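# Press the gauge pin on the magnet-marked post

## Task

Find the fixture post with the yellow magnet on it. Press that post's gauge pin fully home and keep it there for one second; it may spring back afterwards. Do not disturb the other three pins, and do not move the magnet.

## Robot and tools

Robot: two UR20 arms, left_arm and right_arm, each fitted with a Robotiq 2F-85 two-finger gripper. Each arm has a wrist camera, cam_left_wrist and cam_right_wrist, both 896x504 pixels.

Frames. The scene frame has its origin at table height, midway between the arms. +z is up, +x points out over the table, and left_arm sits on the +y side. Calibrated bases: left_arm at (+0.060, +0.928, 0) m, right_arm at (-0.064, -0.817, 0) m, each turned only slightly about z. Reported hand positions, orientations (quat wxyz) and velocities are in that arm's own base frame. They can be a few centimetres off, more at long reach. On the gripper, the fingers point along +z and open and close along y. end_effector_position is the point between the closed pads. Closed fingertips reach about 19 mm past it, open ones about 6 mm.

Motion numbers. Every moving argument is a row of 18 numbers, covering both arms even if only one moves. Order: left dx, dy, dz, rx, ry, rz, left gripper position, force_limit, speed, then the same nine for the right arm. Each value lies in [-1, 1]. dx to rz are offsets, not poses. They are measured from that arm's Hand target at the start of the call, along the Hand target's own axes. 1.0 equals 0.6 m or 180 degrees, and rx, ry, rz form one rotation vector. Sending the same offset again moves the arm further. All zeros re-commands the current Hand target. Commanded orientation is clipped to within 32 degrees of the measured one. Motion trails commands by about 0.2 s, and the gripper may settle short of the Hand target. If so, send the missing distance as an offset. To stop pressing on something, command a target back behind where the gripper actually is.

Gripper numbers. position is absolute, not an offset: +1 is fully open (85 mm), about -0.8 is pads touching, and -1 closes until blocked. force_limit sets motor strength and speed sets finger speed, about 20, 85 and 150 mm/s at -1, 0 and +1. Both start at +1. A 0 is a real command, so to leave a gripper unchanged, repeat the values you last sent. A new force_limit or speed only takes effect once position changes by at least 0.01. For pressing a pin, closing the fingers fully (about -0.8) gives a compact tip.

Tools.
execute_actions(actions, cameras): actions is a list of actions. Each action is a table of up to 15 rows, one row per 1/30 s step, and lasts 0.5 s; a short table repeats its last row. Every row counts from the start-of-action pose. An empty list just returns state and images.
move(target, speed, blend, stop_force, zero, blocking, cameras): straight-line path toward one row, or a list of up to 15 rows. All rows are offsets from the same starting Hand targets. speed is in m/s, 0.002 to 4.2, default 0.25. blend is corner rounding in m. stop_force, 6 to 120 N, ends an arm's path when its wrist sensor feels that much push against its travel. zero (default true) re-zeroes before the move. blocking=false returns early but cannot be combined with stop_force. Paths are capped at 10 s and do not avoid obstacles. Do not use stop_force when backing off a contact, or when the gripper rotates.
wait(seconds 0 to 10): hold the last commands.
stop: brake a running move.
zoom_image(camera, region [x0, y0, x1, y1] pixels, at most 504x504): closer look at the latest image.
zero_wrist_force(arm): tare that wrist sensor.
read_manual(section): licence texts only.
finished_scene(scene 1 to 3): ends the scene, cannot be undone.

Results. You get per-arm end_effector_position, quat, velocities (left out when Joint velocities read within noise), Hand target, Tool commands, Joint positions and torques (positive toward larger joint angle), and Wrist force/torque in the end-effector axes plus the peak since the last reading. Gripper lines include object_status: 0 moving, 1 blocked while opening, 2 blocked while closing (a grip), 3 at the requested position. position_measured is in counts: 3 open, 78 about 60 mm, 130 about 40 mm, 180 about 20 mm, 230 pads together. A move adds a line 'move:' giving the ending (done, off_target, moving, held, fault). limits=paced means the pose was clipped; limits=held means steps were withheld. done means within 3 mm and 2 degrees of the goal, but it says nothing about contact.

Avoid. A net outside force near 150 N (plus or minus 25) or contact torque at a joint's limit freezes that arm for 10 s. Wrist limits are 98.4 N m, elbow 398, shoulder 678. The arms are stiff, so a target even slightly past a firm surface can trigger this. Approach slowly with a modest stop_force, and press and retract within one reply. Sustained pushing or long stretched-out holds heat the motors: MOTOR HOT appears at 70 °C and brakes lock at 85 °C. Keep the arms apart; a clearance check may block commands but does not guarantee no collision. Do not knock the magnet or other pins, and never let anything fall off the table. Avoid paths near an arm's own base, and avoid hard hits or fast impacts.

Each tool is called after "Emit:" in YAML: its name, and indented under it one key for each argument.

## Session

Emit:
execute_actions:
  actions: []

Scene clock: 0.00 s.
left_arm: end_effector_position=(+0.6452, +0.5338, +0.3687) position_measured=3 object_status=3 end_effector_quat_wxyz=(+0.054, +0.895, -0.431, +0.101) | right_arm: end_effector_position=(+1.0094, -0.4085, +0.1239) position_measured=3 object_status=3 end_effector_quat_wxyz=(+0.497, -0.362, -0.574, -0.541)
Joint positions: left_arm=[0.541 -1.507 2.094 -2.179 -1.799 -1.706] | right_arm=[2.693 -2.576 -1.22 -2.623 2.507 -0.374]
Joint velocities: within noise
Joint torques (N m): no reading
Motor temperatures (°C): left_arm=[24 36 26 39 35 34] | right_arm=[29 36 36 38 34 39]
Wrist force (N): no reading
Wrist torque (N m): no reading
Wrist force, peak (N): no reading
Hand target: left_arm +0.6452, +0.5338, +0.3687; +0.054, +0.895, -0.431, +0.101 | right_arm +1.0094, -0.4085, +0.1239; +0.497, -0.362, -0.574, -0.541
Tool commands: left_gripper/position=+1.0 left_gripper/force_limit=+1.0 left_gripper/speed=+1.0 right_gripper/position=+1.0 right_gripper/force_limit=+1.0 right_gripper/speed=+1.0

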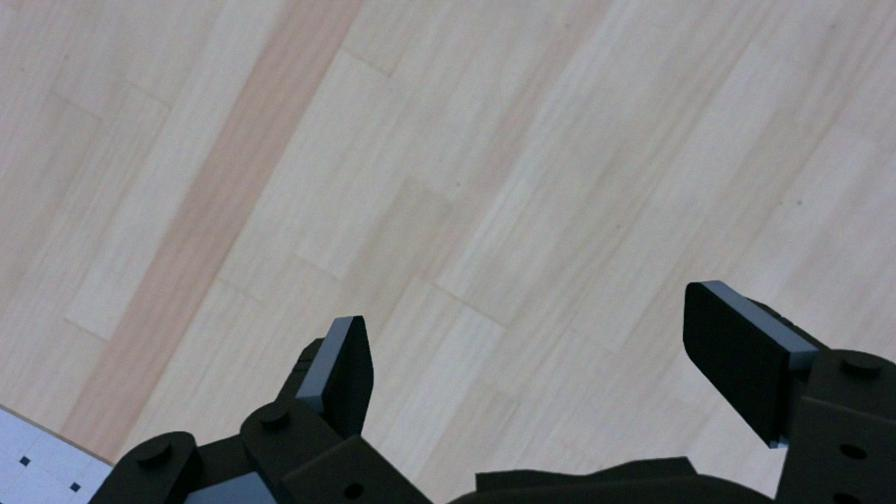

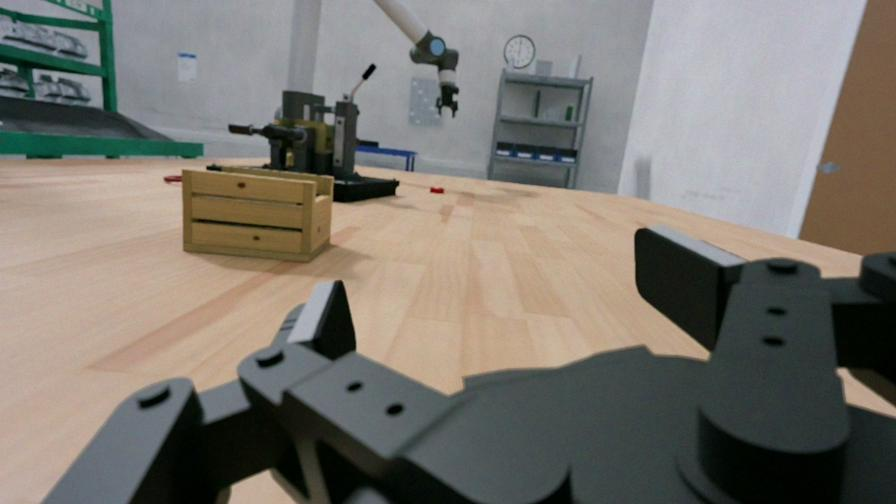

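Emit:
zoom_image:
  camera: "cam_right_wrist"
  region: [150, 50, 500, 270]

Emit:
zoom_image:
  camera: "cam_left_wrist"
  region: [0, 380, 140, 504]

Scaled by 1.440 from the camera's 896x504 image, which has a finer 1280x720 frame.

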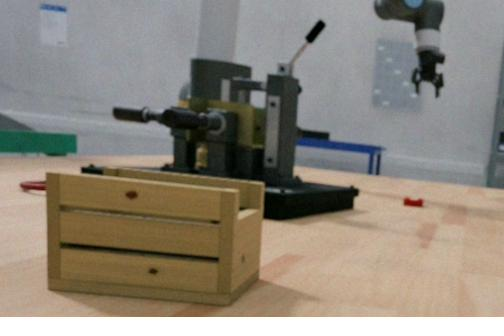

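Scaled by 3.600 from the camera's 896x504 image, which has a finer 1280x720 frame.

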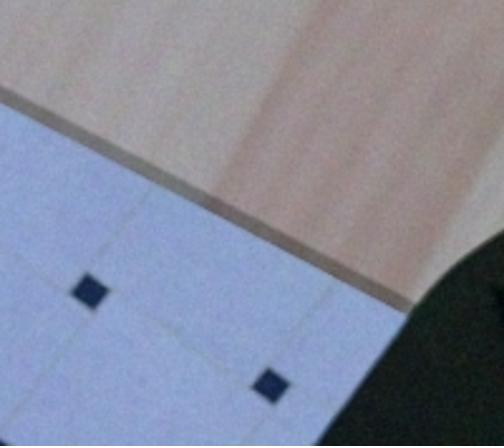

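Emit:
move:
  target: [0.626,0.632,-0.045,0,0,0,1,1,1,0,0,0,0,0,0,1,1,1]
  speed: 0.5
  cameras: []

Emit:
move:
  target: [0.626,0.632,-0.045,0,0,0,1,1,1,0,0,0,0,0,0,1,1,1]
  speed: 0.5
  cameras: ["cam_left_wrist"]

Scene clock: 3.40 s.
left_arm: end_effector_position=(+0.5736, +0.0170, +0.4836) position_measured=3 object_status=3 end_effector_quat_wxyz=(+0.054, +0.895, -0.431, +0.101) | right_arm: end_effector_position=(+1.0094, -0.4085, +0.1239) position_measured=3 object_status=3 end_effector_quat_wxyz=(+0.497, -0.362, -0.574, -0.541)
Joint positions: left_arm=[-0.238 -1.988 2.325 -2.084 -1.718 -2.496] | right_arm=[2.693 -2.576 -1.22 -2.623 2.507 -0.374]
Joint velocities: within noise
Joint torques (N m): left_arm=[-20.95 -29.26 -121.09 -7.64 4.35 -3.54] | right_arm=[2.32 247.1 75.38 -2.21 1.2 0.01]
Motor temperatures (°C): left_arm=[24 36 26 39 35 34] | right_arm=[29 36 36 38 34 39]
Wrist force (N): left_arm=[-0.2 0.1 0.0] | right_arm=[0.0 0.2 0.3]
Wrist torque (N m): left_arm=[-0.06 -0.02 -0.03] | right_arm=[0.04 0.00 0.00]
Wrist force, peak (N): left_arm=[-3.1 -3.4 0.1] | right_arm=[0.1 0.2 0.6]
Hand target: left_arm +0.5736, +0.0169, +0.4837; +0.054, +0.895, -0.431, +0.101 | right_arm +1.0094, -0.4085, +0.1239; +0.497, -0.362, -0.574, -0.541
Off the commanded pose: left_arm 0.000 m, 0 deg | right_arm 0.000 m, 0 deg.
move: done
No camera images: "cameras" was empty.

Scene clock: 5.20 s.
left_arm: end_effector_position=(+0.5021, -0.4999, +0.5987) position_measured=3 object_status=3 end_effector_quat_wxyz=(+0.054, +0.895, -0.431, +0.101) | right_arm: end_effector_position=(+1.0094, -0.4085, +0.1239) position_measured=3 object_status=3 end_effector_quat_wxyz=(+0.497, -0.362, -0.574, -0.541)
Joint positions: left_arm=[-1.088 -1.883 2.112 -2.027 -1.537 -3.329] | right_arm=[2.693 -2.576 -1.22 -2.623 2.507 -0.374]
Joint velocities: within noise
Joint torques (N m): left_arm=[-24.91 1.47 -136.28 -7.58 6.03 -3.14] | right_arm=[3.46 247.87 71.15 -2.39 2.05 0.79]
Motor temperatures (°C): left_arm=[24 36 26 39 35 34] | right_arm=[29 36 36 38 34 39]
Wrist force (N): left_arm=[0.0 -0.5 -0.1] | right_arm=[0.0 -0.1 0.3]
Wrist torque (N m): left_arm=[-0.11 0.05 0.00] | right_arm=[-0.02 0.01 0.00]
Wrist force, peak (N): left_arm=[3.2 3.3 0.0] | right_arm=[0.1 0.5 0.5]
Hand target: left_arm +0.5021, -0.5001, +0.5987; +0.054, +0.895, -0.431, +0.101 | right_arm +1.0094, -0.4085, +0.1239; +0.497, -0.362, -0.574, -0.541
Off the commanded pose: left_arm 0.000 m, 0 deg | right_arm 0.000 m, 0 deg.
move: done
camera_calibration:
cam_left_wrist: T_world_to_cam=[[-0.854395, -0.519376, -0.0160802, 0.195822], [-0.518451, 0.849978, 0.0935224, 0.652416], [-0.0349055, 0.0882418, -0.995487, 0.783661], [0, 0, 0, 1]] pos_world=[0.532909, -0.521985, 0.722258]
Images, in order (width x height): cam_left_wrist 896x504.

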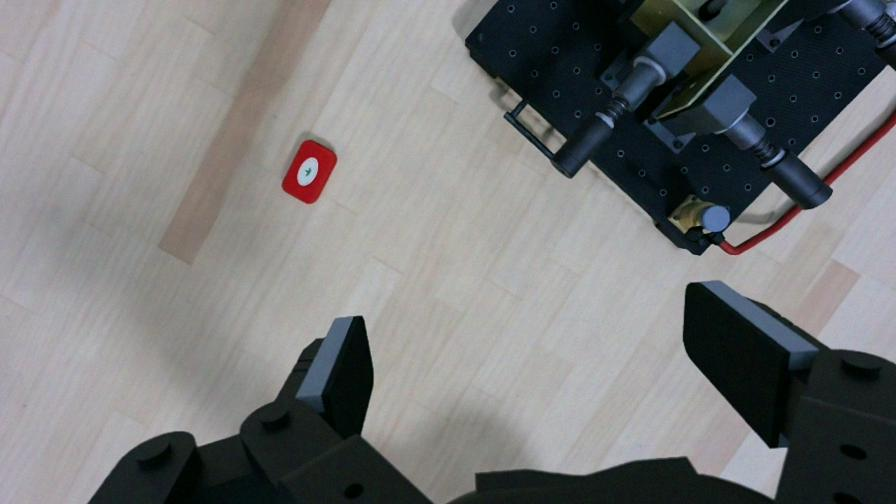

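Emit:
move:
  target: [0.267,0.508,-0.103,0,0,0,1,1,1,0,0,0,0,0,0,1,1,1]
  speed: 0.5
  cameras: ["cam_left_wrist"]

Emit:
zoom_image:
  camera: "cam_left_wrist"
  region: [340, 0, 844, 320]

Scene clock: 6.97 s.
left_arm: end_effector_position=(+0.3530, -0.8004, +0.6981) position_measured=3 object_status=3 end_effector_quat_wxyz=(+0.054, +0.895, -0.431, +0.101) | right_arm: end_effector_position=(+1.0094, -0.4085, +0.1239) position_measured=3 object_status=3 end_effector_quat_wxyz=(+0.497, -0.362, -0.574, -0.541)
Joint positions: left_arm=[-1.43 -1.691 1.826 -1.909 -1.463 -3.664] | right_arm=[2.693 -2.576 -1.22 -2.623 2.507 -0.374]
Joint velocities: within noise
Joint torques (N m): left_arm=[-18.53 -50.09 -130.54 -7.88 6.25 -4.59] | right_arm=[-3.11 252.14 73.28 -2.02 1.35 0.65]
Motor temperatures (°C): left_arm=[24 36 26 39 35 34] | right_arm=[29 36 36 38 34 39]
Wrist force (N): left_arm=[0.2 -0.6 0.2] | right_arm=[0.4 0.1 0.2]
Wrist torque (N m): left_arm=[-0.04 0.00 0.02] | right_arm=[0.02 -0.07 -0.01]
Wrist force, peak (N): left_arm=[-2.5 -4.4 0.5] | right_arm=[0.2 0.4 0.5]
Hand target: left_arm +0.3529, -0.8005, +0.6981; +0.054, +0.895, -0.431, +0.101 | right_arm +1.0094, -0.4085, +0.1239; +0.497, -0.362, -0.574, -0.541
Off the commanded pose: left_arm 0.000 m, 0 deg | right_arm 0.000 m, 0 deg.
move: done
camera_calibration:
cam_left_wrist: T_world_to_cam=[[-0.854395, -0.519376, -0.0160802, -0.086042], [-0.518451, 0.849978, 0.0935224, 0.821237], [-0.0349055, 0.0882418, -0.995487, 0.903924], [0, 0, 0, 1]] pos_world=[0.383809, -0.822485, 0.821658]
Images, in order (width x height): cam_left_wrist 896x504.

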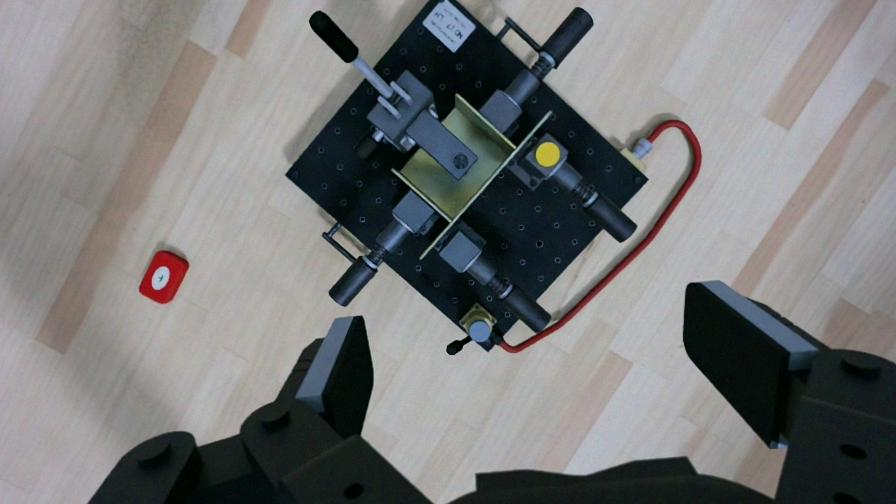

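Scaled by 1.000.

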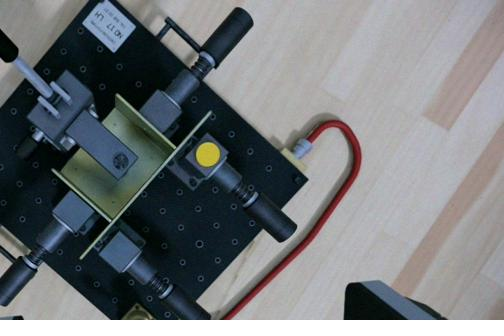

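Emit:
move:
  target: [-0.373,0.492,0.736,0.1259,0.2247,-0.1807,-1,-1,0,0,0,0,0,0,0,1,1,1]
  speed: 0.4
  cameras: ["cam_left_wrist"]

Scene clock: 11.47 s.
left_arm: end_effector_position=(+0.0451, -0.8951, +0.2201) position_measured=232 object_status=3 end_effector_quat_wxyz=(+0.051, +0.882, -0.098, +0.459) | right_arm: end_effector_position=(+1.0094, -0.4085, +0.1239) position_measured=3 object_status=3 end_effector_quat_wxyz=(+0.497, -0.362, -0.574, -0.541)
Joint positions: left_arm=[-2.068 -1.264 2.201 -2.136 -0.663 -5.171] | right_arm=[2.693 -2.576 -1.22 -2.623 2.507 -0.374]
Joint velocities: within noise
Joint torques (N m): left_arm=[-18.97 -98.61 -94.7 -5.1 9.96 -4.29] | right_arm=[1.78 253.8 73.43 -1.34 3.1 2.1]
Motor temperatures (°C): left_arm=[24 36 26 39 35 34] | right_arm=[29 36 36 38 34 39]
Wrist force (N): left_arm=[1.2 -0.5 -0.3] | right_arm=[0.1 0.1 0.4]
Wrist torque (N m): left_arm=[0.03 0.10 -0.02] | right_arm=[0.02 -0.02 -0.01]
Wrist force, peak (N): left_arm=[2.5 -3.5 -3.3] | right_arm=[0.3 0.7 0.4]
Hand target: left_arm +0.0451, -0.8952, +0.2201; +0.051, +0.882, -0.098, +0.459 | right_arm +1.0094, -0.4085, +0.1239; +0.497, -0.362, -0.574, -0.541
Off the commanded pose: left_arm 0.000 m, 0 deg | right_arm 0.000 m, 0 deg.
move: done
camera_calibration:
cam_left_wrist: T_world_to_cam=[[-0.292668, -0.950581, -0.103644, -0.798084], [-0.751777, 0.295722, -0.589389, 0.451564], [0.590912, -0.094578, -0.801173, 0.191079], [0, 0, 0, 1]] pos_world=[-0.00700917, -0.874109, 0.336518]
Images, in order (width x height): cam_left_wrist 896x504.

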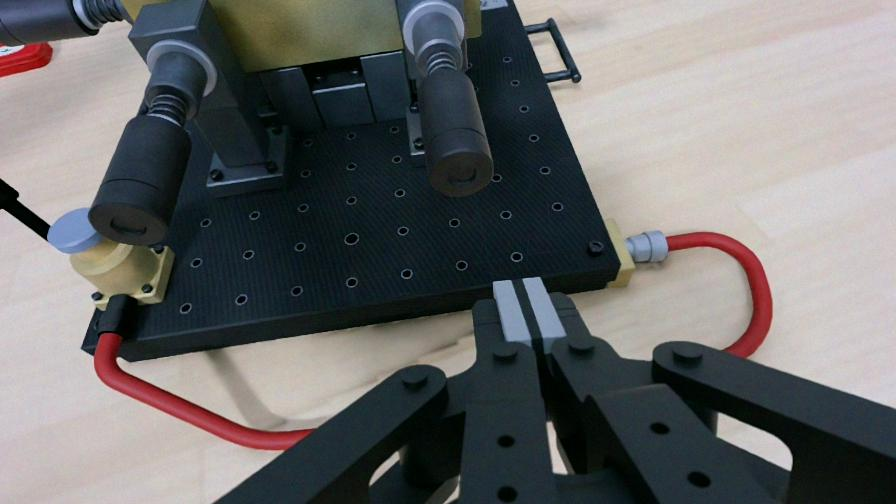

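Emit:
move:
  target: [0.0117,-0.004,0.159,0,0,0,-1,-1,0,0,0,0,0,0,0,1,1,1]
  speed: 0.2
  cameras: ["cam_left_wrist"]

Emit:
zoom_image:
  camera: "cam_left_wrist"
  region: [380, 130, 680, 330]

Scene clock: 14.03 s.
left_arm: end_effector_position=(+0.1258, -0.9108, +0.1712) position_measured=232 object_status=3 end_effector_quat_wxyz=(+0.051, +0.881, -0.098, +0.459) | right_arm: end_effector_position=(+1.0094, -0.4085, +0.1239) position_measured=3 object_status=3 end_effector_quat_wxyz=(+0.497, -0.362, -0.574, -0.541)
Joint positions: left_arm=[-1.973 -1.188 2.238 -2.368 -0.634 -5.022] | right_arm=[2.693 -2.576 -1.22 -2.623 2.507 -0.374]
Joint velocities: within noise
Joint torques (N m): left_arm=[17.79 -114.6 -35.55 -13.8 9.4 2.93] | right_arm=[-0.37 251.89 75.01 -0.64 3.53 2.65]
Motor temperatures (°C): left_arm=[24 36 26 39 35 34] | right_arm=[29 36 36 37 34 39]
Wrist force (N): left_arm=[1.0 -0.1 -0.1] | right_arm=[0.1 0.0 0.5]
Wrist torque (N m): left_arm=[0.17 0.14 -0.06] | right_arm=[0.00 -0.02 -0.01]
Wrist force, peak (N): left_arm=[1.4 0.0 -3.2] | right_arm=[0.5 0.4 0.1]
Hand target: left_arm +0.1258, -0.9108, +0.1711; +0.051, +0.882, -0.098, +0.459 | right_arm +1.0094, -0.4085, +0.1239; +0.497, -0.362, -0.574, -0.541
Off the commanded pose: left_arm 0.000 m, 0 deg | right_arm 0.000 m, 0 deg.
move: done
camera_calibration:
cam_left_wrist: T_world_to_cam=[[-0.292596, -0.950592, -0.103745, -0.794474], [-0.751749, 0.295719, -0.589426, 0.487985], [0.590983, -0.0944736, -0.801133, 0.102865], [0, 0, 0, 1]] pos_world=[0.073591, -0.889809, 0.287617]
Images, in order (width x height): cam_left_wrist 896x504.

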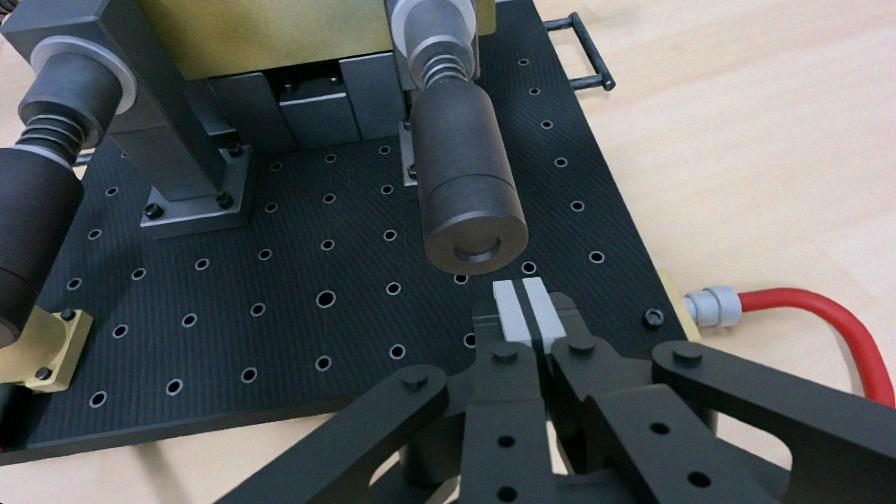

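Scaled by 1.680 from the camera's 896x504 image, which has a finer 1280x720 frame.

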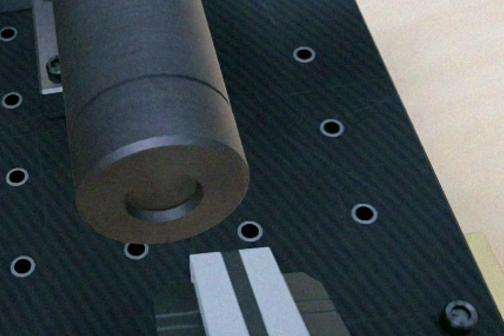

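Emit:
move:
  target: [0,-0.0175,0,0,0,0,-1,-1,0,0,0,0,0,0,0,1,1,1]
  speed: 0.1
  cameras: []

Emit:
move:
  target: [0.0478,-0.0026,0.0682,0,0,0,-1,-1,0,0,0,0,0,0,0,1,1,1]
  speed: 0.03
  stop_force: 50
  cameras: ["cam_left_wrist"]

Scene clock: 15.63 s.
left_arm: end_effector_position=(+0.1281, -0.9007, +0.1711) position_measured=232 object_status=3 end_effector_quat_wxyz=(+0.051, +0.882, -0.098, +0.459) | right_arm: end_effector_position=(+1.0094, -0.4085, +0.1239) position_measured=3 object_status=3 end_effector_quat_wxyz=(+0.497, -0.362, -0.574, -0.541)
Joint positions: left_arm=[-1.975 -1.197 2.253 -2.371 -0.634 -5.025] | right_arm=[2.693 -2.576 -1.22 -2.623 2.507 -0.374]
Joint velocities: within noise
Joint torques (N m): left_arm=[-20.1 -160.66 -26.84 -11.76 -0.11 -3.4] | right_arm=[-5.58 252.65 75.35 -0.52 3.09 4.22]
Motor temperatures (°C): left_arm=[24 36 26 39 35 34] | right_arm=[29 36 36 37 34 39]
Wrist force (N): left_arm=[1.2 -0.1 -0.2] | right_arm=[0.2 0.1 0.2]
Wrist torque (N m): left_arm=[0.16 0.11 -0.06] | right_arm=[0.01 -0.03 0.00]
Wrist force, peak (N): left_arm=[1.3 0.2 -0.2] | right_arm=[0.2 0.7 0.1]
Hand target: left_arm +0.1281, -0.9006, +0.1711; +0.051, +0.882, -0.098, +0.459 | right_arm +1.0094, -0.4085, +0.1239; +0.497, -0.362, -0.574, -0.541
Off the commanded pose: left_arm 0.000 m, 0 deg | right_arm 0.000 m, 0 deg.
move: done
No camera images: "cameras" was empty.

Scene clock: 17.37 s.
left_arm: end_effector_position=(+0.1640, -0.9069, +0.1706) position_measured=232 object_status=3 end_effector_quat_wxyz=(+0.050, +0.882, -0.097, +0.459) | right_arm: end_effector_position=(+1.0094, -0.4085, +0.1239) position_measured=3 object_status=3 end_effector_quat_wxyz=(+0.497, -0.362, -0.574, -0.541)
Joint positions: left_arm=[-1.932 -1.185 2.256 -2.442 -0.625 -4.956] | right_arm=[2.693 -2.576 -1.22 -2.623 2.507 -0.374]
Joint velocities: within noise
Joint torques (N m): left_arm=[10 -139.68 -57.36 -10.74 4.34 0.9] | right_arm=[-7.54 255.07 74.3 -0.22 3.53 4.14]
Motor temperatures (°C): left_arm=[24 36 26 39 35 34] | right_arm=[29 36 36 37 34 39]
Wrist force (N): left_arm=[-5.2 0.7 -9.7] | right_arm=[0.0 0.2 0.2]
Wrist torque (N m): left_arm=[0.22 0.08 -0.09] | right_arm=[0.03 0.00 0.00]
Wrist force, peak (N): left_arm=[-54.2 -15.1 -125.7] | right_arm=[0.5 0.5 0.3]
Hand target: left_arm +0.1640, -0.9069, +0.1706; +0.050, +0.882, -0.097, +0.459 (not the last commanded pose) | right_arm +1.0094, -0.4085, +0.1239; +0.497, -0.362, -0.574, -0.541
Tool commands: left_gripper/position=-1.0 left_gripper/force_limit=-1.0 left_gripper/speed=+0.003922 right_gripper/position=+1.0 right_gripper/force_limit=+1.0 right_gripper/speed=+1.0
Off the commanded pose: left_arm 0.014 m, 0 deg | right_arm 0.000 m, 0 deg.
FORCE FAULT: contact force on the left arm reached its limit, and that arm stopped. The contact can be on any part of that arm, not only on its tool. That arm's remaining commands of this call were not run. That arm is still stopped at the end of this call. That arm stays stopped for about 10 more seconds. Until then a move that you send moves the other arm only, and its call returns only when the move has ended. Once the stop has ended, the next robot result says so. If the stop ends while you think or write, that arm runs what you send next, counted from a new Hand target: where the arm stands when the stop ends. While its stop runs, that arm takes no new command, but its gripper still runs the gripper command that each later call begins with. Until it ends, the stop uses up actions while you think or wait. An arm that is not stopped still takes commands.
move: fault (left_arm)
camera_calibration:
cam_left_wrist: T_world_to_cam=[[-0.290989, -0.951058, -0.103989, -0.780215], [-0.752661, 0.294665, -0.58879, 0.514367], [0.590616, -0.0930633, -0.801569, 0.0814615], [0, 0, 0, 1]] pos_world=[0.111997, -0.886015, 0.287018]
Images, in order (width x height): cam_left_wrist 896x504.

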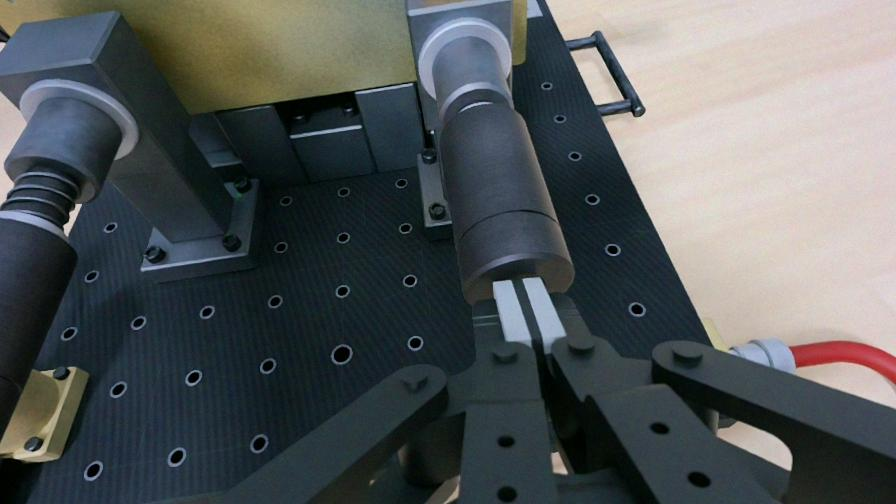

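Emit:
wait:
  seconds: 10
  cameras: ["cam_left_wrist"]

Emit:
zoom_image:
  camera: "cam_left_wrist"
  region: [400, 0, 600, 320]

Scene clock: 27.57 s.
left_arm: end_effector_position=(+0.1640, -0.9069, +0.1706) position_measured=232 object_status=3 end_effector_quat_wxyz=(+0.050, +0.882, -0.097, +0.459) | right_arm: end_effector_position=(+1.0094, -0.4085, +0.1239) position_measured=3 object_status=3 end_effector_quat_wxyz=(+0.497, -0.362, -0.574, -0.541)
Joint positions: left_arm=[-1.932 -1.185 2.256 -2.442 -0.625 -4.956] | right_arm=[2.693 -2.576 -1.22 -2.623 2.507 -0.374]
Joint velocities: within noise
Joint torques (N m): left_arm=[3.2 -137.9 -56.66 -11 4.35 -0.21] | right_arm=[-3.66 255.38 74.41 -1.09 3.64 3.82]
Motor temperatures (°C): left_arm=[24 36 26 39 35 34] | right_arm=[29 36 36 37 34 39]
Wrist force (N): left_arm=[-6.7 4.7 -9.9] | right_arm=[0.1 0.3 0.1]
Wrist torque (N m): left_arm=[0.89 0.38 -0.09] | right_arm=[0.05 -0.02 -0.01]
Wrist force, peak (N): left_arm=[-7.1 5.1 -10.3] | right_arm=[0.2 0.5 0.7]
Hand target: left_arm +0.1640, -0.9069, +0.1706; +0.050, +0.882, -0.097, +0.459 (not the last commanded pose) | right_arm +1.0094, -0.4085, +0.1239; +0.497, -0.362, -0.574, -0.541
Tool commands: left_gripper/position=-1.0 left_gripper/force_limit=-1.0 left_gripper/speed=+0.003922 right_gripper/position=+1.0 right_gripper/force_limit=+1.0 right_gripper/speed=+1.0
Off the commanded pose: left_arm 0.014 m, 0 deg | right_arm 0.000 m, 0 deg.
FORCE FAULT, CONTINUED: the left arm's stop, for the force fault that an earlier result reported, is over. The rest of the stop counts as 19 of the actions that you can send in this scene. During its stop the left arm's controller moved it back a little. That arm's target is now where it stood when the stop ended, not its last command. That arm accepts commands again.
wait: 10.00 s; at rest from the start
camera_calibration:
cam_left_wrist: T_world_to_cam=[[-0.290989, -0.951058, -0.103989, -0.780215], [-0.752661, 0.294665, -0.58879, 0.514367], [0.590616, -0.0930633, -0.801569, 0.0814615], [0, 0, 0, 1]] pos_world=[0.111997, -0.886015, 0.287018]
Images, in order (width x height): cam_left_wrist 896x504.

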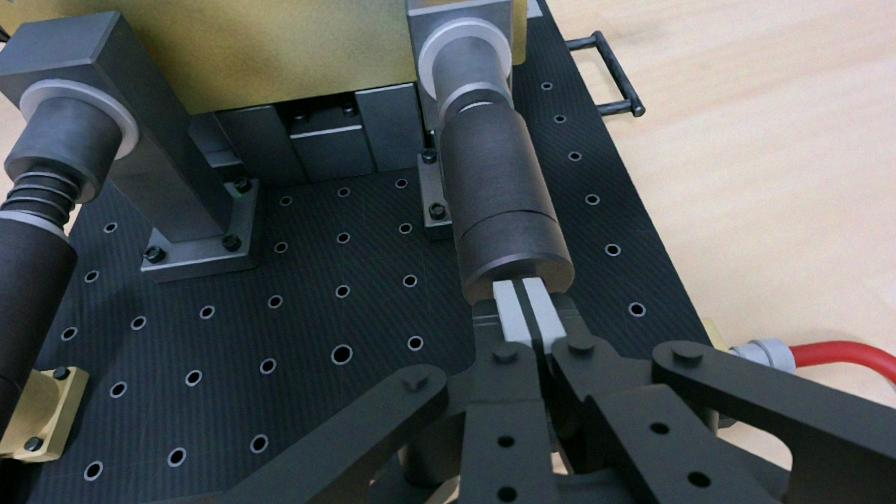

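Scaled by 1.575 from the camera's 896x504 image, which has a finer 1280x720 frame.

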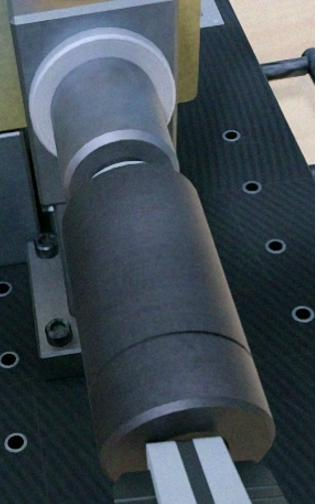

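Emit:
move:
  target: [0.00955,-0.0005,0.01364,0,0,0,-1,-1,0,0,0,0,0,0,0,1,1,1]
  speed: 0.005
  stop_force: 15
  cameras: ["cam_left_wrist"]

Emit:
zoom_image:
  camera: "cam_left_wrist"
  region: [400, 0, 600, 320]

Scene clock: 29.17 s.
left_arm: end_effector_position=(+0.1649, -0.9071, +0.1706) position_measured=232 object_status=3 end_effector_quat_wxyz=(+0.050, +0.882, -0.097, +0.459) | right_arm: end_effector_position=(+1.0094, -0.4085, +0.1239) position_measured=3 object_status=3 end_effector_quat_wxyz=(+0.497, -0.362, -0.574, -0.541)
Joint positions: left_arm=[-1.931 -1.185 2.256 -2.444 -0.625 -4.954] | right_arm=[2.693 -2.576 -1.22 -2.623 2.507 -0.374]
Joint velocities: within noise
Joint torques (N m): left_arm=[10.68 -146.99 -50.2 -5.13 10.13 -3.6] | right_arm=[-0.65 261.73 73.47 -0.54 3.68 3.59]
Motor temperatures (°C): left_arm=[24 36 26 39 35 34] | right_arm=[29 36 36 37 34 39]
Wrist force (N): left_arm=[-14.3 0.7 -27.3] | right_arm=[0.2 0.1 0.1]
Wrist torque (N m): left_arm=[1.02 0.54 -0.16] | right_arm=[0.01 -0.04 0.00]
Wrist force, peak (N): left_arm=[-22.2 -3.6 -36.0] | right_arm=[0.3 0.3 0.6]
Hand target: left_arm +0.1649, -0.9071, +0.1706; +0.050, +0.882, -0.097, +0.459 (not the last commanded pose) | right_arm +1.0094, -0.4085, +0.1239; +0.497, -0.362, -0.574, -0.541
Off the commanded pose: left_arm 0.009 m, 0 deg | right_arm 0.000 m, 0 deg.
move: contact (left_arm)
camera_calibration:
cam_left_wrist: T_world_to_cam=[[-0.290998, -0.95106, -0.103946, -0.780185], [-0.752746, 0.294659, -0.588685, 0.515002], [0.590504, -0.0930612, -0.801652, 0.081009], [0, 0, 0, 1]] pos_world=[0.112798, -0.886215, 0.287018]
Images, in order (width x height): cam_left_wrist 896x504.

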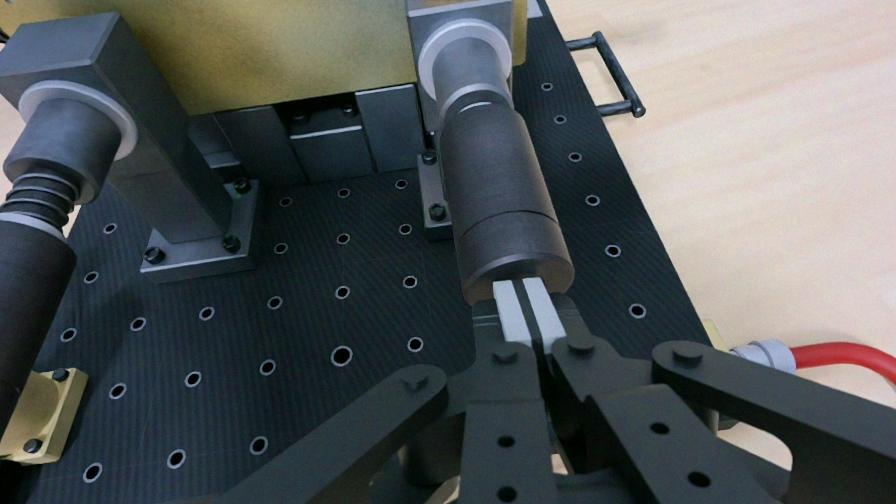

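Scaled by 1.575 from the camera's 896x504 image, which has a finer 1280x720 frame.

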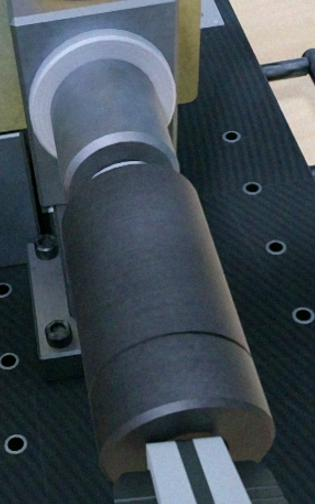

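Emit:
wait:
  seconds: 1.0
  cameras: []

Emit:
move:
  target: [-0.0573,0.0031,-0.08185,0,0,0,-1,-1,0,0,0,0,0,0,0,1,1,1]
  speed: 0.1
  cameras: ["cam_left_wrist"]

Scene clock: 30.43 s.
left_arm: end_effector_position=(+0.1649, -0.9071, +0.1706) position_measured=232 object_status=3 end_effector_quat_wxyz=(+0.050, +0.882, -0.097, +0.459) | right_arm: end_effector_position=(+1.0094, -0.4085, +0.1239) position_measured=3 object_status=3 end_effector_quat_wxyz=(+0.497, -0.362, -0.574, -0.541)
Joint positions: left_arm=[-1.931 -1.185 2.256 -2.444 -0.625 -4.954] | right_arm=[2.693 -2.576 -1.22 -2.623 2.507 -0.374]
Joint velocities: within noise
Joint torques (N m): left_arm=[2.42 -157.2 -50.84 -6.93 5.77 -3.99] | right_arm=[-7.2 256.72 76.31 -0.57 3.34 3.55]
Motor temperatures (°C): left_arm=[24 36 26 39 35 34] | right_arm=[28 36 36 37 34 39]
Wrist force (N): left_arm=[-13.4 0.5 -25.7] | right_arm=[0.0 0.4 -0.2]
Wrist torque (N m): left_arm=[1.01 0.46 -0.15] | right_arm=[0.07 0.00 0.00]
Wrist force, peak (N): left_arm=[-13.7 0.7 -27.4] | right_arm=[0.4 0.2 0.6]
Hand target: left_arm +0.1649, -0.9071, +0.1706; +0.050, +0.882, -0.097, +0.459 (not the last commanded pose) | right_arm +1.0094, -0.4085, +0.1239; +0.497, -0.362, -0.574, -0.541
Tool commands: left_gripper/position=-1.0 left_gripper/force_limit=-1.0 left_gripper/speed=+0.0 right_gripper/position=+1.0 right_gripper/force_limit=+1.0 right_gripper/speed=+1.0
Off the commanded pose: left_arm 0.009 m, 0 deg | right_arm 0.000 m, 0 deg.
wait: 1.00 s; at rest from the start
No camera images: "cameras" was empty.

Scene clock: 31.57 s.
left_arm: end_effector_position=(+0.1060, -0.8959, +0.1706) position_measured=232 object_status=3 end_effector_quat_wxyz=(+0.050, +0.882, -0.097, +0.459) | right_arm: end_effector_position=(+1.0094, -0.4085, +0.1239) position_measured=3 object_status=3 end_effector_quat_wxyz=(+0.497, -0.362, -0.574, -0.541)
Joint positions: left_arm=[-2.002 -1.202 2.249 -2.326 -0.643 -5.07] | right_arm=[2.693 -2.576 -1.22 -2.623 2.507 -0.374]
Joint velocities: within noise
Joint torques (N m): left_arm=[-17.62 -164.61 -80.98 -3.93 -0.51 -4.04] | right_arm=[-8.35 253.95 76.4 -0.53 3.23 3.88]
Motor temperatures (°C): left_arm=[24 36 26 39 35 34] | right_arm=[28 36 36 37 34 39]
Wrist force (N): left_arm=[-1.5 5.0 -0.8] | right_arm=[0.2 0.4 0.2]
Wrist torque (N m): left_arm=[1.08 0.63 -0.05] | right_arm=[0.06 -0.03 -0.01]
Wrist force, peak (N): left_arm=[-13.5 0.5 -25.3] | right_arm=[0.4 0.5 0.1]
Hand target: left_arm +0.1059, -0.8959, +0.1706; +0.050, +0.882, -0.097, +0.459 | right_arm +1.0094, -0.4085, +0.1239; +0.497, -0.362, -0.574, -0.541
Off the commanded pose: left_arm 0.000 m, 0 deg | right_arm 0.000 m, 0 deg.
move: done
camera_calibration:
cam_left_wrist: T_world_to_cam=[[-0.291053, -0.951052, -0.103869, -0.786645], [-0.752728, 0.294655, -0.588709, 0.467502], [0.590498, -0.0931603, -0.801644, 0.116765], [0, 0, 0, 1]] pos_world=[0.0539973, -0.875015, 0.287118]
Images, in order (width x height): cam_left_wrist 896x504.

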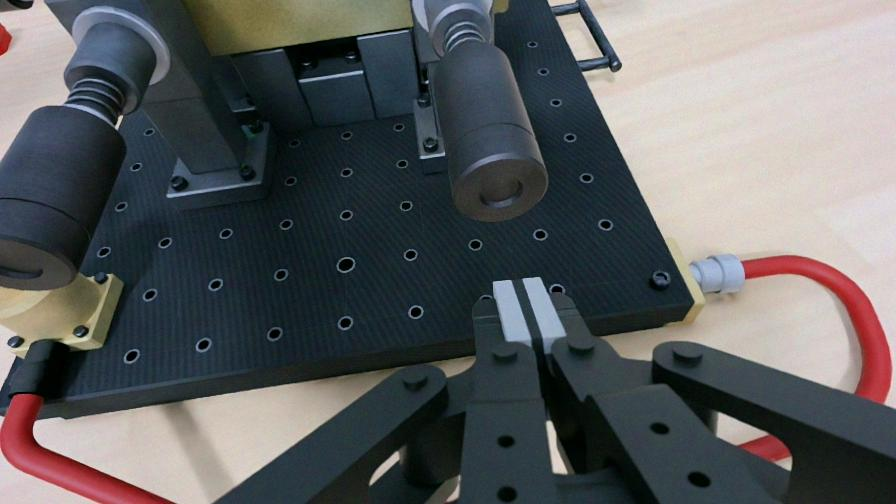

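Emit:
finished_scene:
  scene: 1

The scene is finished: the task was done.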